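# Lift two trays off a moving cart onto the rails

## Task

Remove both trays from the cart and lower each one so it rests across both rails, with every item inside still upright and in its original spot. The cart can only be reached as it goes by: each push of the green button makes it travel at constant speed, without pausing, from one end of its two rails to the other. Restraining the cart may count as a failure. When done, the cart must be parked at one end of its rails.

## Robot and tools

Robots: four identical i2rt Big YAM arms named arm1, arm2, arm3 and arm4. Each has six revolute joints, a two-finger gripper and a wrist camera that sits on top of the hand looking toward the fingertips. The hand reaches about 1.0 m from the joint1 axis. Feet (base_link, scene frame, metres): arm1 (+0.852, +0.646, +0.794) and arm2 (-0.349, +0.656, +0.806) face roughly -y; arm3 (-0.852, -0.659, +0.764) and arm4 (+0.345, -0.661, +0.790) face roughly +y. A foot points along its own +x. The tabletops below the arms are at z=+0.720. Room cameras are cam_far_end, cam_high and cam_start_end; wrist cameras are arm1_cam_wrist to arm4_cam_wrist.

Frames: one shared scene frame, origin on the floor, +z up. The hand point lies between the finger pads, about 1 cm behind the tips. The fingers extend along the hand's +z axis and close along its y axis. Printed hand positions can be off, more so at long reach, and a hand often settles a centimetre or more from where it was sent.

Joints (absolute radians, tolerance for done in brackets): joint1_rad -2.879 to 2.879 (0.045), rotates the arm about its foot, positive counter-clockwise seen from above, 0 along the foot's +x. joint2_rad 0 to 3.141 (0.14), shoulder, 0 points the upper arm backward, positive lifts it up then forward. joint3_rad 0 to 3.019 (0.09), elbow, 0 folded, positive opens. joint4_rad -1.692 to 1.57 (0.055), hand pitch, positive tips fingers up. joint5_rad -1.57 to 1.57 (0.03), hand yaw, positive to the arm's right. joint6_rad -2.094 to 2.094 (0.035), roll, positive clockwise seen from behind the hand. gripper_m 0 to 0.093 (0.003), fingertip gap in metres.

move: one call, one action. Arguments are keyed by robot name (arm1..arm4) plus optional cameras. Each robot's object may hold:
- joints: an object of absolute joint targets by name (units above). Omitted joints keep their previous target.
- min_time_s: 0.1 to 8 s, the shortest duration for that robot's joint motions; only with joints.
- target: a list of seven numbers [x, y, z, qw, qx, qy, qz], an absolute hand pose in the scene frame, metres and unit quaternion. The hand goes in a straight line from its current hand_target toward it. When target is given, joints may contain only gripper_m.
- speed: top path speed, 0.002 to 0.5 m/s (default 0.25); rotation is capped at twice that value in rad/s. Only allowed together with target.
All motions start at once; all hand paths in one action finish together, paced by the slowest. A path lasts 0.5 to 10 s and an action at most 15 s. Each step the commanded pose is clipped to 100 mm and 20 degrees from the measured hand, so hands lag, may wander and may overshoot speed near full stretch. Paths ignore obstacles and other arms. cameras: list of names, ["all"], or [] for none; default is none after an action, all for an empty call. Unknown keys make the call invalid; out-of-range values get it refused, and a refusal (or a stop) cancels the later move, wait and finished_scene calls in the same reply.

wait: seconds 0 to 10, optional cameras; the scene keeps running with current commands.
zoom_image: camera name and region [x0, y0, x1, y1] in pixels of that camera's latest image, origin top-left, at most 504 by 504.
read_manual: section "licences" only; no motion.
finished_scene: scene number; ends the scene permanently.

Results: a move line lists each moved robot with done or its worst status. joint_status and hand_status words: done; off_target (stopped short, may keep pushing); time_out (each joint then aims near where it stood and keeps pushing; on_its_own lists those still moving); not_followed (a safety check withheld targets, reported as joint command not followed or pose unreachable; the gripper part still runs); limit_stop_at_motor_heat. In on_its_own, held at is the current target, not a reading. Robots not named appear under as last shown with not commanded. The pictures line gives image order; images may be slightly older than the state. Joint velocities are rad/s (gripper m/s); within noise means at rest. Joint torques include gravity, have per-arm offsets, and values 3 and 4 wrap at ±28 N m. When gripping, gripper_m can read up to 0.005 below or 0.002 above the object width; closed on nothing it reads 0.000 to 0.003. Target about 0.005 below the touch reading for full force; open well above the reading to release.

Cautions: the scene runs on while you think, holding your last commands. Arms do not stop on contact and keep pushing; sustained pushing, holding loads or stretching out heats motors (MOTOR HOT, then OVER-TEMPERATURE FAULT, when the arm goes limp for 30 to 60 s). To relax a stuck joint, command its reported position. Never press two robots together or close a gripper on another robot's fingers; the self-collision check can be late. Do not knock objects out of the work area, drop things from height, let go of moving parts, or strike fixed or heavy objects. Do not hold the cart back; it must end at a rail end. Occasionally a loose object gets a brief external push.

Each tool is called after "Emit:" as name([rows], argument=value, ...), one row to a line, values as JSON.

## Session

Emit:
move()

Scene clock: 0.00 s.
Joint torques (N m): no reading
Heat: arm1: hottest joint2_rad 38 °C; arm2: hottest joint1_rad 35 °C; arm3: hottest joint1_rad 38 °C; arm4: hottest joint1_rad 36 °C.
Joint velocities: within noise
arm1.joint_positions: joint1_rad=+0.216 joint2_rad=+0.646 joint3_rad=+1.361 joint4_rad=-1.443 joint5_rad=+0.041 joint6_rad=-0.007 gripper_m=+0.09396
arm1.joint_status: not commanded
arm1.hand: x=+0.8790 y=+0.4117 z=+1.2908 quat_wxyz=(-0.301, -0.594, -0.694, +0.274) (m; scene frame)
arm1.hand_target: x=+0.8786 y=+0.4132 z=+1.3033 quat_wxyz=(-0.311, -0.590, -0.689, +0.282) (m; scene frame)
arm1.hand_status: not commanded
arm2.joint_positions: joint1_rad=-0.382 joint2_rad=+0.571 joint3_rad=+1.364 joint4_rad=-1.425 joint5_rad=+0.132 joint6_rad=-0.010 gripper_m=+0.09396
arm2.joint_status: not commanded
arm2.hand: x=-0.4429 y=+0.4714 z=+1.3248 quat_wxyz=(-0.195, -0.752, -0.477, +0.412) (m; scene frame)
arm2.hand_target: x=-0.4420 y=+0.4734 z=+1.3372 quat_wxyz=(-0.203, -0.746, -0.472, +0.423) (m; scene frame)
arm2.hand_status: not commanded
arm3.joint_positions: joint1_rad=-0.139 joint2_rad=+0.643 joint3_rad=+1.399 joint4_rad=-1.216 joint5_rad=-0.164 joint6_rad=-0.025 gripper_m=+0.09396
arm3.joint_status: not commanded
arm3.hand: x=-0.8330 y=-0.4076 z=+1.3323 quat_wxyz=(-0.364, +0.583, -0.611, -0.392) (m; scene frame)
arm3.hand_target: x=-0.8334 y=-0.4107 z=+1.3436 quat_wxyz=(-0.373, +0.579, -0.606, -0.399) (m; scene frame)
arm3.hand_status: not commanded
arm4.joint_positions: joint1_rad=+0.477 joint2_rad=+0.647 joint3_rad=+1.316 joint4_rad=-1.509 joint5_rad=-0.057 joint6_rad=-0.433 gripper_m=+0.09396
arm4.joint_status: not commanded
arm4.hand: x=+0.2432 y=-0.4640 z=+1.2574 quat_wxyz=(-0.227, +0.883, -0.299, -0.283) (m; scene frame)
arm4.hand_target: x=+0.2438 y=-0.4648 z=+1.2662 quat_wxyz=(-0.234, +0.879, -0.298, -0.289) (m; scene frame)
arm4.hand_status: not commanded
pictures: arm1_cam_wrist, arm2_cam_wrist, arm3_cam_wrist, arm4_cam_wrist, cam_far_end, cam_high, cam_start_end

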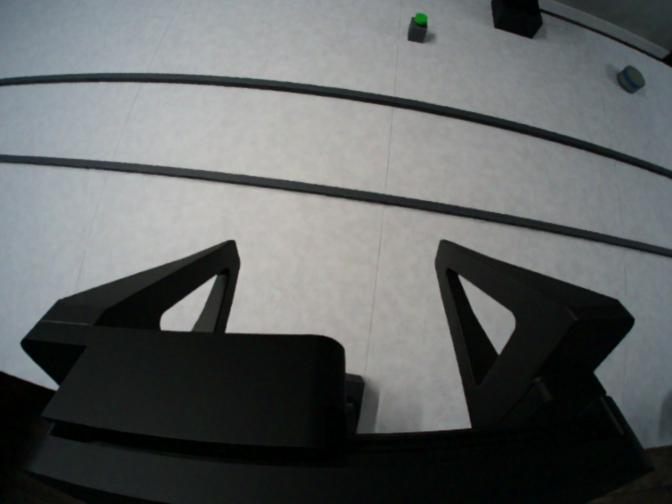

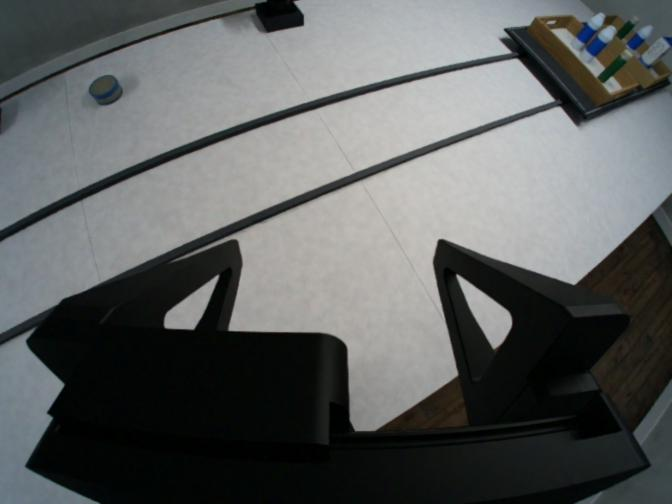

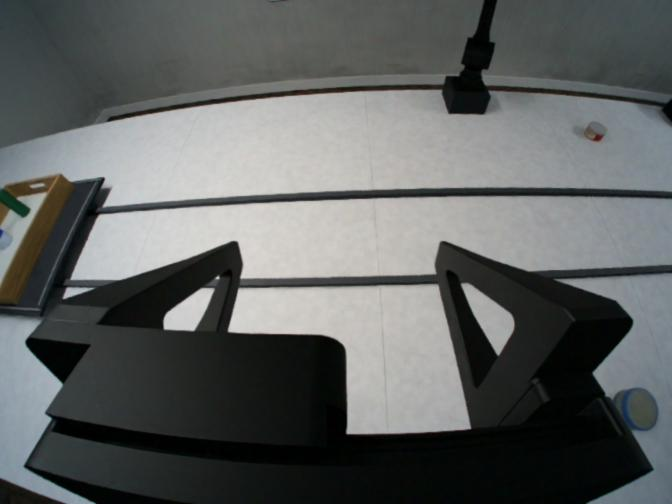

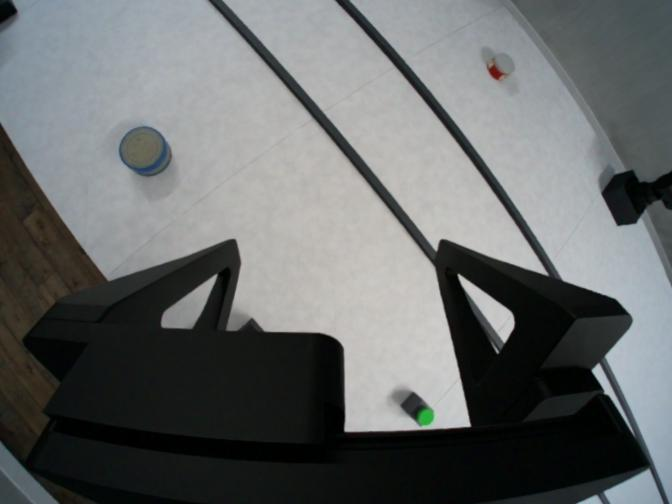

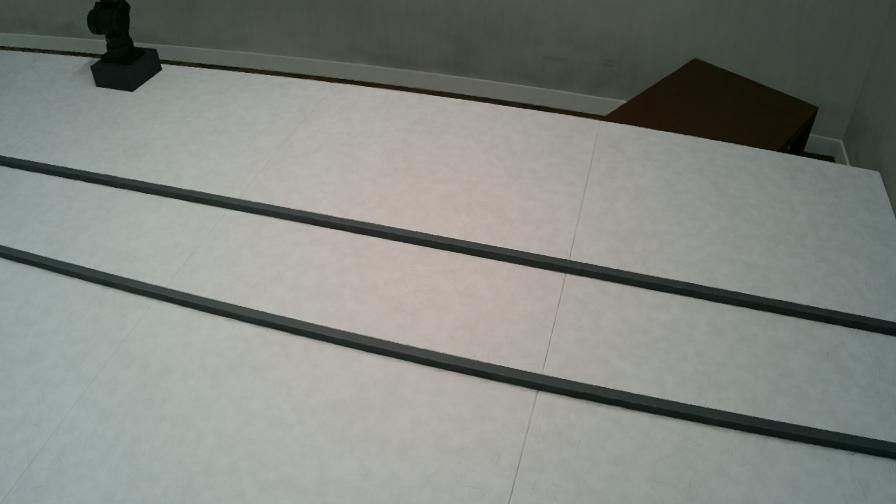

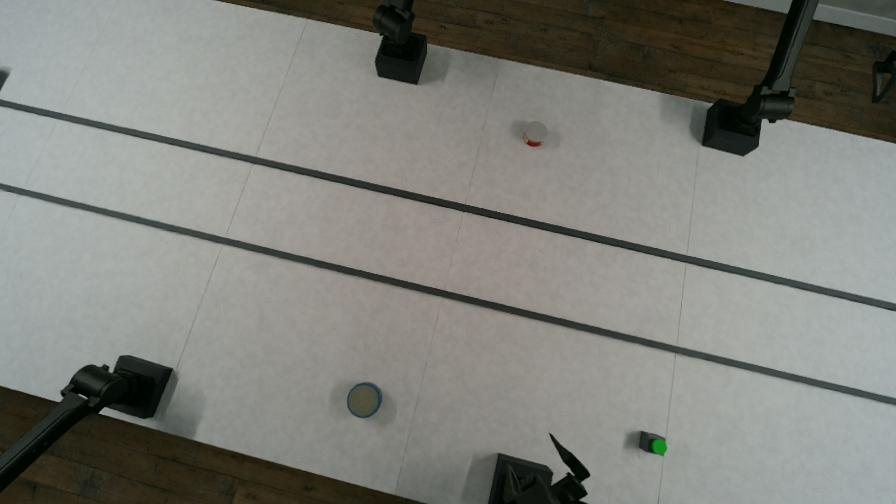

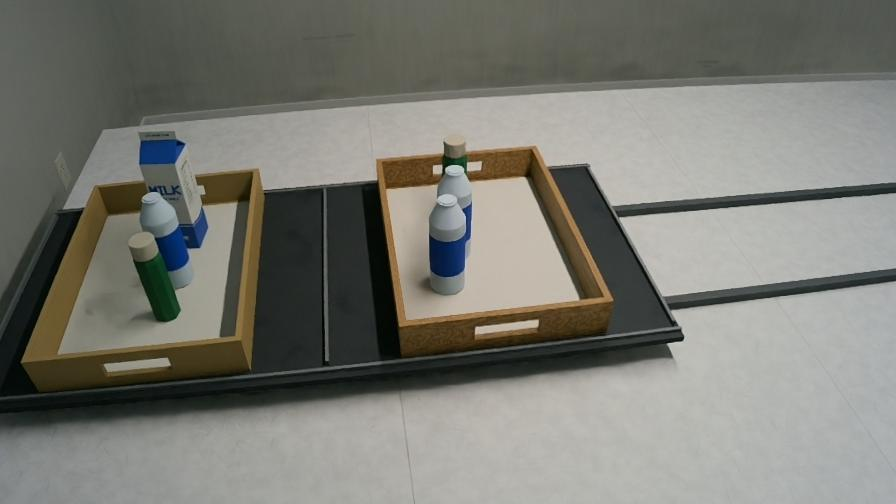

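Emit:
move(arm1={"target":[0.6,0.3,1.12,0,1,0,0],"speed":0.4}, arm2={"target":[-0.6,0.3,1.12,0,1,0,0],"speed":0.4}, arm3={"target":[-0.6,-0.2,1.12,0,0,1,0],"speed":0.4}, arm4={"target":[0.71,-0.45,1.0,0,0,1,0],"speed":0.4}, cameras=["arm1_cam_wrist","arm2_cam_wrist","arm3_cam_wrist","arm4_cam_wrist","cam_high"])

Scene clock: 50.30 s.
Joint torques (N m): arm1=[-1.14 -12.16 13.38 -0.05 -0.04 0.11] | arm2=[-1.03 -14.21 14.45 -0.72 0.01 0.17] | arm3=[0.32 -16.56 14.01 0.2 -0.04 0.07] | arm4=[0.32 -11.4 12 -0.14 0.14 0.19]
Heat: arm1: hottest joint3_rad 42 °C; arm2: hottest joint3_rad 40 °C; arm3: hottest joint1_rad 38 °C; arm4: hottest joint3_rad 44 °C.
move: arm1 off_target; arm2 off_target; arm3 off_target; arm4 off_target
Joint velocities: within noise
arm1.joint_positions: joint1_rad=-0.569 joint2_rad=+1.430 joint3_rad=+1.544 joint4_rad=-1.684 joint5_rad=+0.007 joint6_rad=+0.937 gripper_m=+0.09396
arm1.joint_status: not commanded
arm1.hand: x=+0.6075 y=+0.3060 z=+1.1001 quat_wxyz=(+0.004, -1.000, -0.010, -0.002) (m; scene frame)
arm1.hand_target: x=+0.6004 y=+0.3007 z=+1.1193 quat_wxyz=(-0.012, -1.000, +0.000, +0.009) (m; scene frame)
arm1.hand_status: off_target (0.022 m and 1.2 deg from the pose sent, 0.346 m and 107.1 deg at the start; a joint's target at an end of its range on 29 of 122 steps)
arm2.joint_positions: joint1_rad=-0.604 joint2_rad=+1.487 joint3_rad=+1.552 joint4_rad=-1.684 joint5_rad=-0.011 joint6_rad=+0.936 gripper_m=+0.09396
arm2.joint_status: not commanded
arm2.hand: x=-0.5898 y=+0.3045 z=+1.0981 quat_wxyz=(+0.018, -1.000, -0.011, -0.012) (m; scene frame)
arm2.hand_target: x=-0.5994 y=+0.3008 z=+1.1198 quat_wxyz=(-0.002, -1.000, +0.000, +0.001) (m; scene frame)
arm2.hand_status: off_target (0.025 m and 2.8 deg from the pose sent, 0.310 m and 82.6 deg at the start; a joint's target at an end of its range on 24 of 122 steps)
arm3.joint_positions: joint1_rad=-0.452 joint2_rad=+1.667 joint3_rad=+1.878 joint4_rad=-1.700 joint5_rad=+0.013 joint6_rad=+1.067 gripper_m=+0.09396
arm3.joint_status: not commanded
arm3.hand: x=-0.6061 y=-0.2049 z=+1.1028 quat_wxyz=(-0.023, +0.009, -0.999, -0.039) (m; scene frame)
arm3.hand_target: x=-0.6004 y=-0.2008 z=+1.1191 quat_wxyz=(-0.029, +0.000, -0.998, -0.055) (m; scene frame)
arm3.hand_status: off_target (0.019 m and 5.3 deg from the pose sent, 0.377 m and 104.7 deg at the start; a joint's target at an end of its range on 38 of 122 steps)
arm4.joint_positions: joint1_rad=-1.024 joint2_rad=+1.420 joint3_rad=+1.249 joint4_rad=-1.416 joint5_rad=+0.007 joint6_rad=+0.517 gripper_m=+0.09397
arm4.joint_status: not commanded
arm4.hand: x=+0.6972 y=-0.4553 z=+0.9866 quat_wxyz=(+0.013, +0.010, -1.000, +0.006) (m; scene frame)
arm4.hand_target: x=+0.7094 y=-0.4503 z=+1.0000 quat_wxyz=(+0.000, +0.000, -1.000, +0.000) (m; scene frame)
arm4.hand_status: off_target (0.019 m and 2.0 deg from the pose sent, 0.533 m and 145.2 deg at the start)
pictures: arm1_cam_wrist, arm2_cam_wrist, arm3_cam_wrist, arm4_cam_wrist, cam_high

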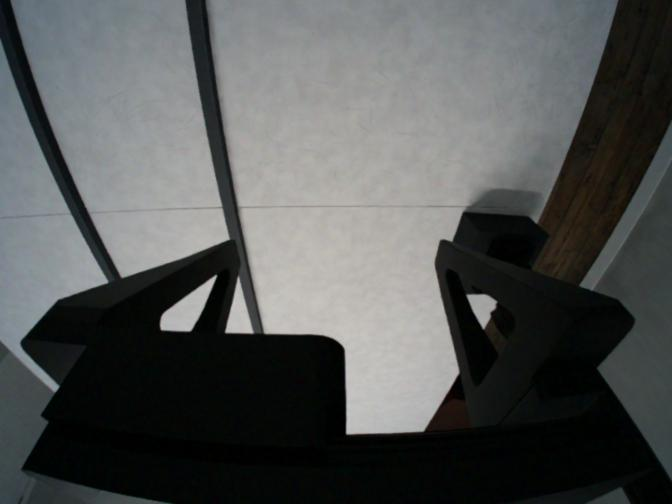

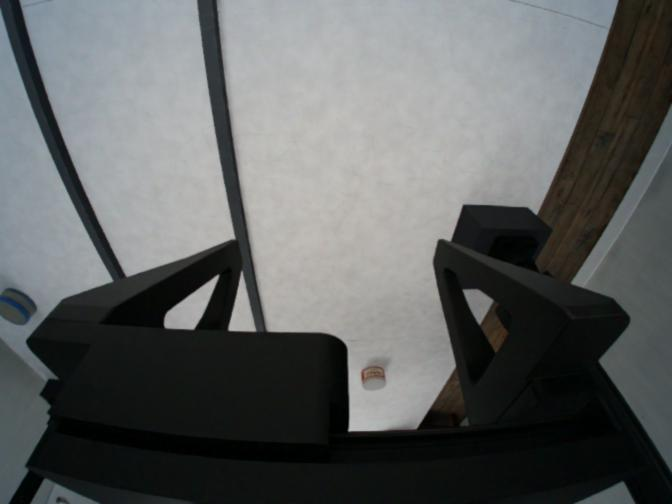

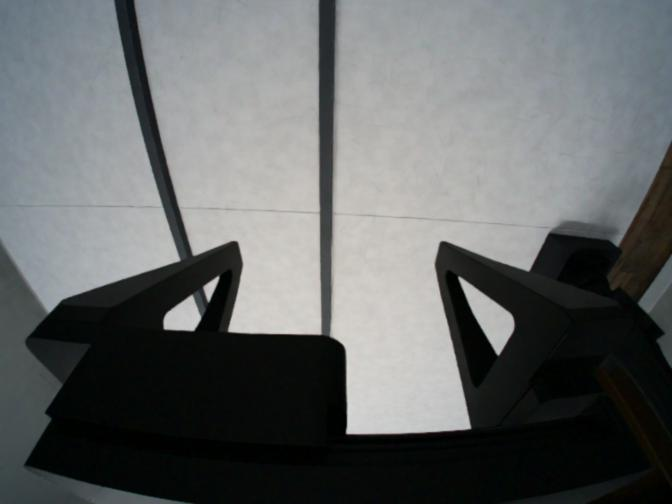

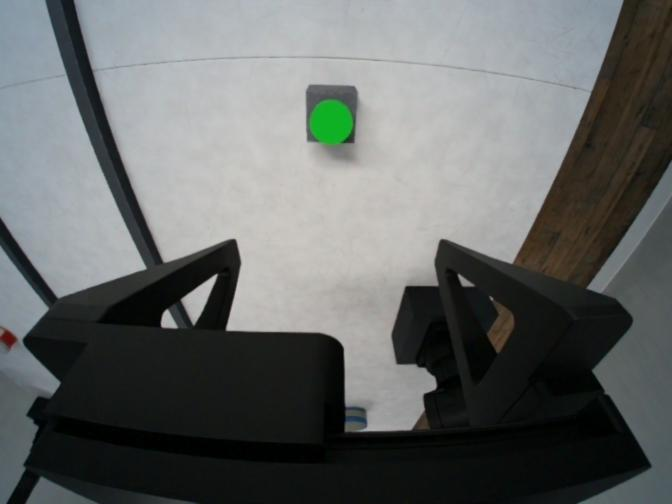

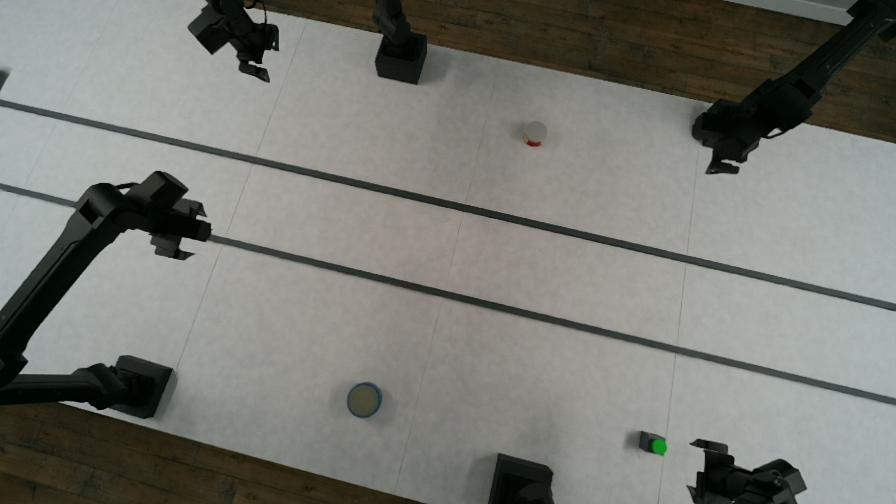

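Emit:
move(arm4={"target":[0.74,-0.44,0.87,0,0,1,0],"speed":0.3,"joints":{"gripper_m":0.0}}, arm3={"target":[-0.6,-0.15,0.95,0,0,1,0],"speed":0.3}, arm2={"target":[-0.6,0.12,0.95,0,1,0,0],"speed":0.3}, cameras=["arm2_cam_wrist","arm3_cam_wrist","arm4_cam_wrist"])

Scene clock: 70.97 s.
Joint torques (N m): arm1=[-0.5 -12.51 13.44 0.18 0.03 -0.03] | arm2=[0.56 -21.19 13.81 -0.09 0.09 0.19] | arm3=[1.61 -19.55 9.92 0.88 -0.06 0.1] | arm4=[0.03 -12.51 7.56 0.73 0.12 0.04]
Heat: arm1: hottest joint3_rad 44 °C; arm2: hottest joint3_rad 46 °C; arm3: hottest joint3_rad 43 °C; arm4: hottest joint3_rad 48 °C.
move: arm2 off_target; arm3 done; arm4 done
Joint velocities: within noise
arm1: as last shown
arm2.joint_positions: joint1_rad=-0.444 joint2_rad=+1.929 joint3_rad=+1.684 joint4_rad=-1.391 joint5_rad=-0.014 joint6_rad=+1.118 gripper_m=+0.09396
arm2.joint_status: not commanded
arm2.hand: x=-0.5963 y=+0.1400 z=+0.9276 quat_wxyz=(+0.029, -0.999, +0.001, -0.015) (m; scene frame)
arm2.hand_target: x=-0.5993 y=+0.1212 z=+0.9506 quat_wxyz=(+0.000, -1.000, +0.000, +0.000) (m; scene frame)
arm2.hand_status: off_target (0.030 m and 3.7 deg from the pose sent, 0.237 m and 2.8 deg at the start)
arm3.joint_positions: joint1_rad=-0.429 joint2_rad=+1.856 joint3_rad=+1.728 joint4_rad=-1.469 joint5_rad=+0.012 joint6_rad=+1.107 gripper_m=+0.09396
arm3.joint_status: not commanded
arm3.hand: x=-0.5973 y=-0.1555 z=+0.9475 quat_wxyz=(+0.003, +0.001, -1.000, +0.008) (m; scene frame)
arm3.hand_target: x=-0.6000 y=-0.1501 z=+0.9501 quat_wxyz=(+0.000, +0.000, -1.000, +0.000) (m; scene frame)
arm3.hand_status: done (0.007 m and 1.0 deg from the pose sent, 0.163 m and 5.3 deg at the start)
arm4.joint_positions: joint1_rad=-1.038 joint2_rad=+1.597 joint3_rad=+1.152 joint4_rad=-1.104 joint5_rad=+0.007 joint6_rad=+0.517 gripper_m=+0.00034
arm4.joint_status: all done
arm4.hand: x=+0.7374 y=-0.4373 z=+0.8787 quat_wxyz=(-0.003, +0.003, -1.000, -0.003) (m; scene frame)
arm4.hand_target: x=+0.7398 y=-0.4400 z=+0.8702 quat_wxyz=(+0.000, +0.000, -1.000, +0.000) (m; scene frame)
arm4.hand_status: done (0.009 m and 0.6 deg from the pose sent, 0.125 m and 2.0 deg at the start)
pictures: arm2_cam_wrist, arm3_cam_wrist, arm4_cam_wrist

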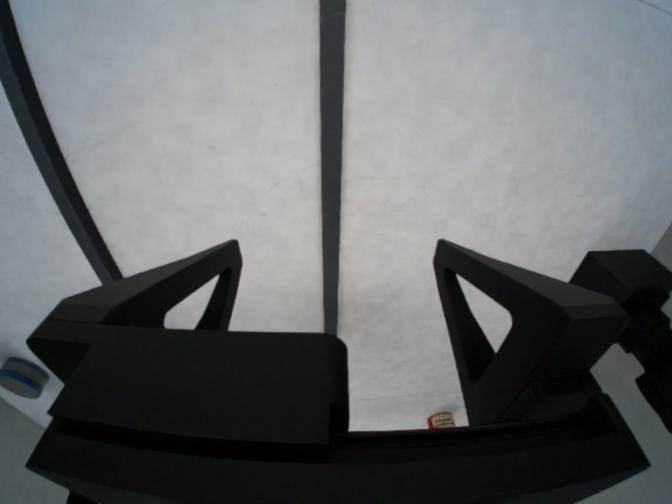

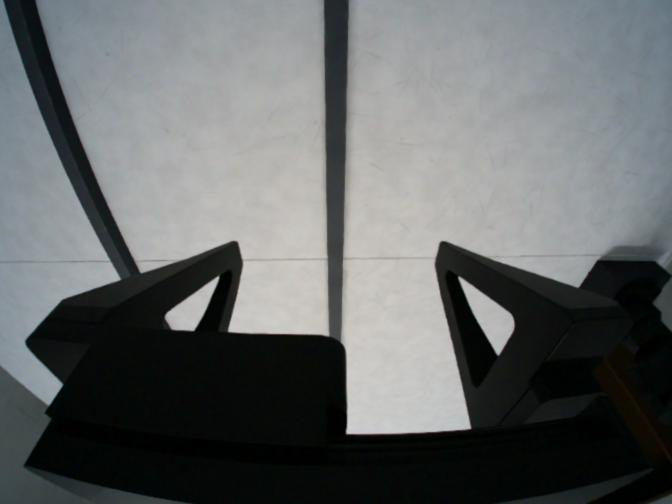

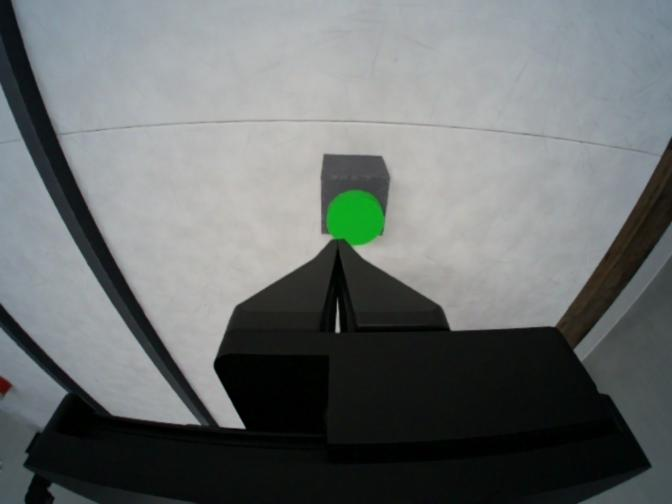

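Emit:
move(arm4={"target":[0.72,-0.456,0.82,0,0,1,0],"speed":0.2}, cameras=["arm4_cam_wrist"])

Scene clock: 80.10 s.
Joint torques (N m): arm1=[-0.26 -10.87 13.6 -0.06 0.03 0.06] | arm2=[0.73 -21.25 13.78 -0.09 0.08 0.18] | arm3=[2.37 -20.13 10.25 0.84 -0.04 0.11] | arm4=[0.03 -11.69 7.08 0.76 0.12 -0.08]
Heat: arm1: hottest joint3_rad 45 °C; arm2: hottest joint3_rad 46 °C; arm3: hottest joint3_rad 43 °C; arm4: hottest joint3_rad 48 °C.
move: arm4 done
Joint velocities: within noise
arm1, arm2, arm3: as last shown
arm2.joint_positions: joint1_rad=-0.444 joint2_rad=+1.929 joint3_rad=+1.684 joint4_rad=-1.391 joint5_rad=-0.014 joint6_rad=+1.119 gripper_m=+0.09396
arm4.joint_positions: joint1_rad=-1.049 joint2_rad=+1.605 joint3_rad=+1.012 joint4_rad=-0.953 joint5_rad=+0.007 joint6_rad=+0.517 gripper_m=+0.00034
arm4.joint_status: not commanded
arm4.hand: x=+0.7178 y=-0.4535 z=+0.8293 quat_wxyz=(-0.004, -0.003, -1.000, -0.003) (m; scene frame)
arm4.hand_target: x=+0.7198 y=-0.4561 z=+0.8202 quat_wxyz=(+0.000, +0.000, -1.000, +0.000) (m; scene frame)
arm4.hand_status: done (0.010 m and 0.7 deg from the pose sent, 0.064 m and 0.6 deg at the start)
pictures: arm4_cam_wrist

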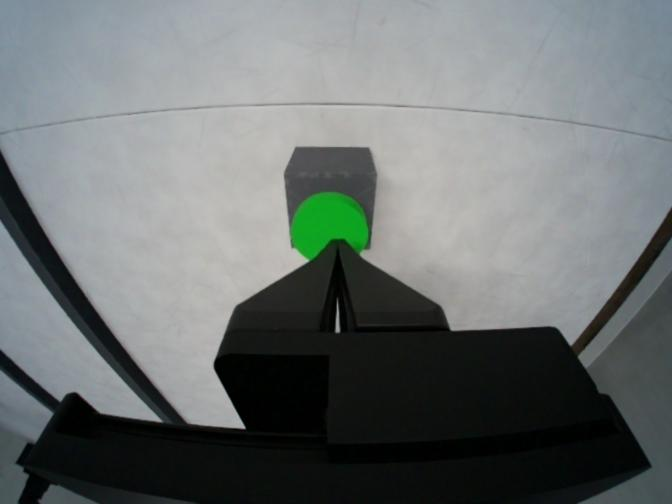

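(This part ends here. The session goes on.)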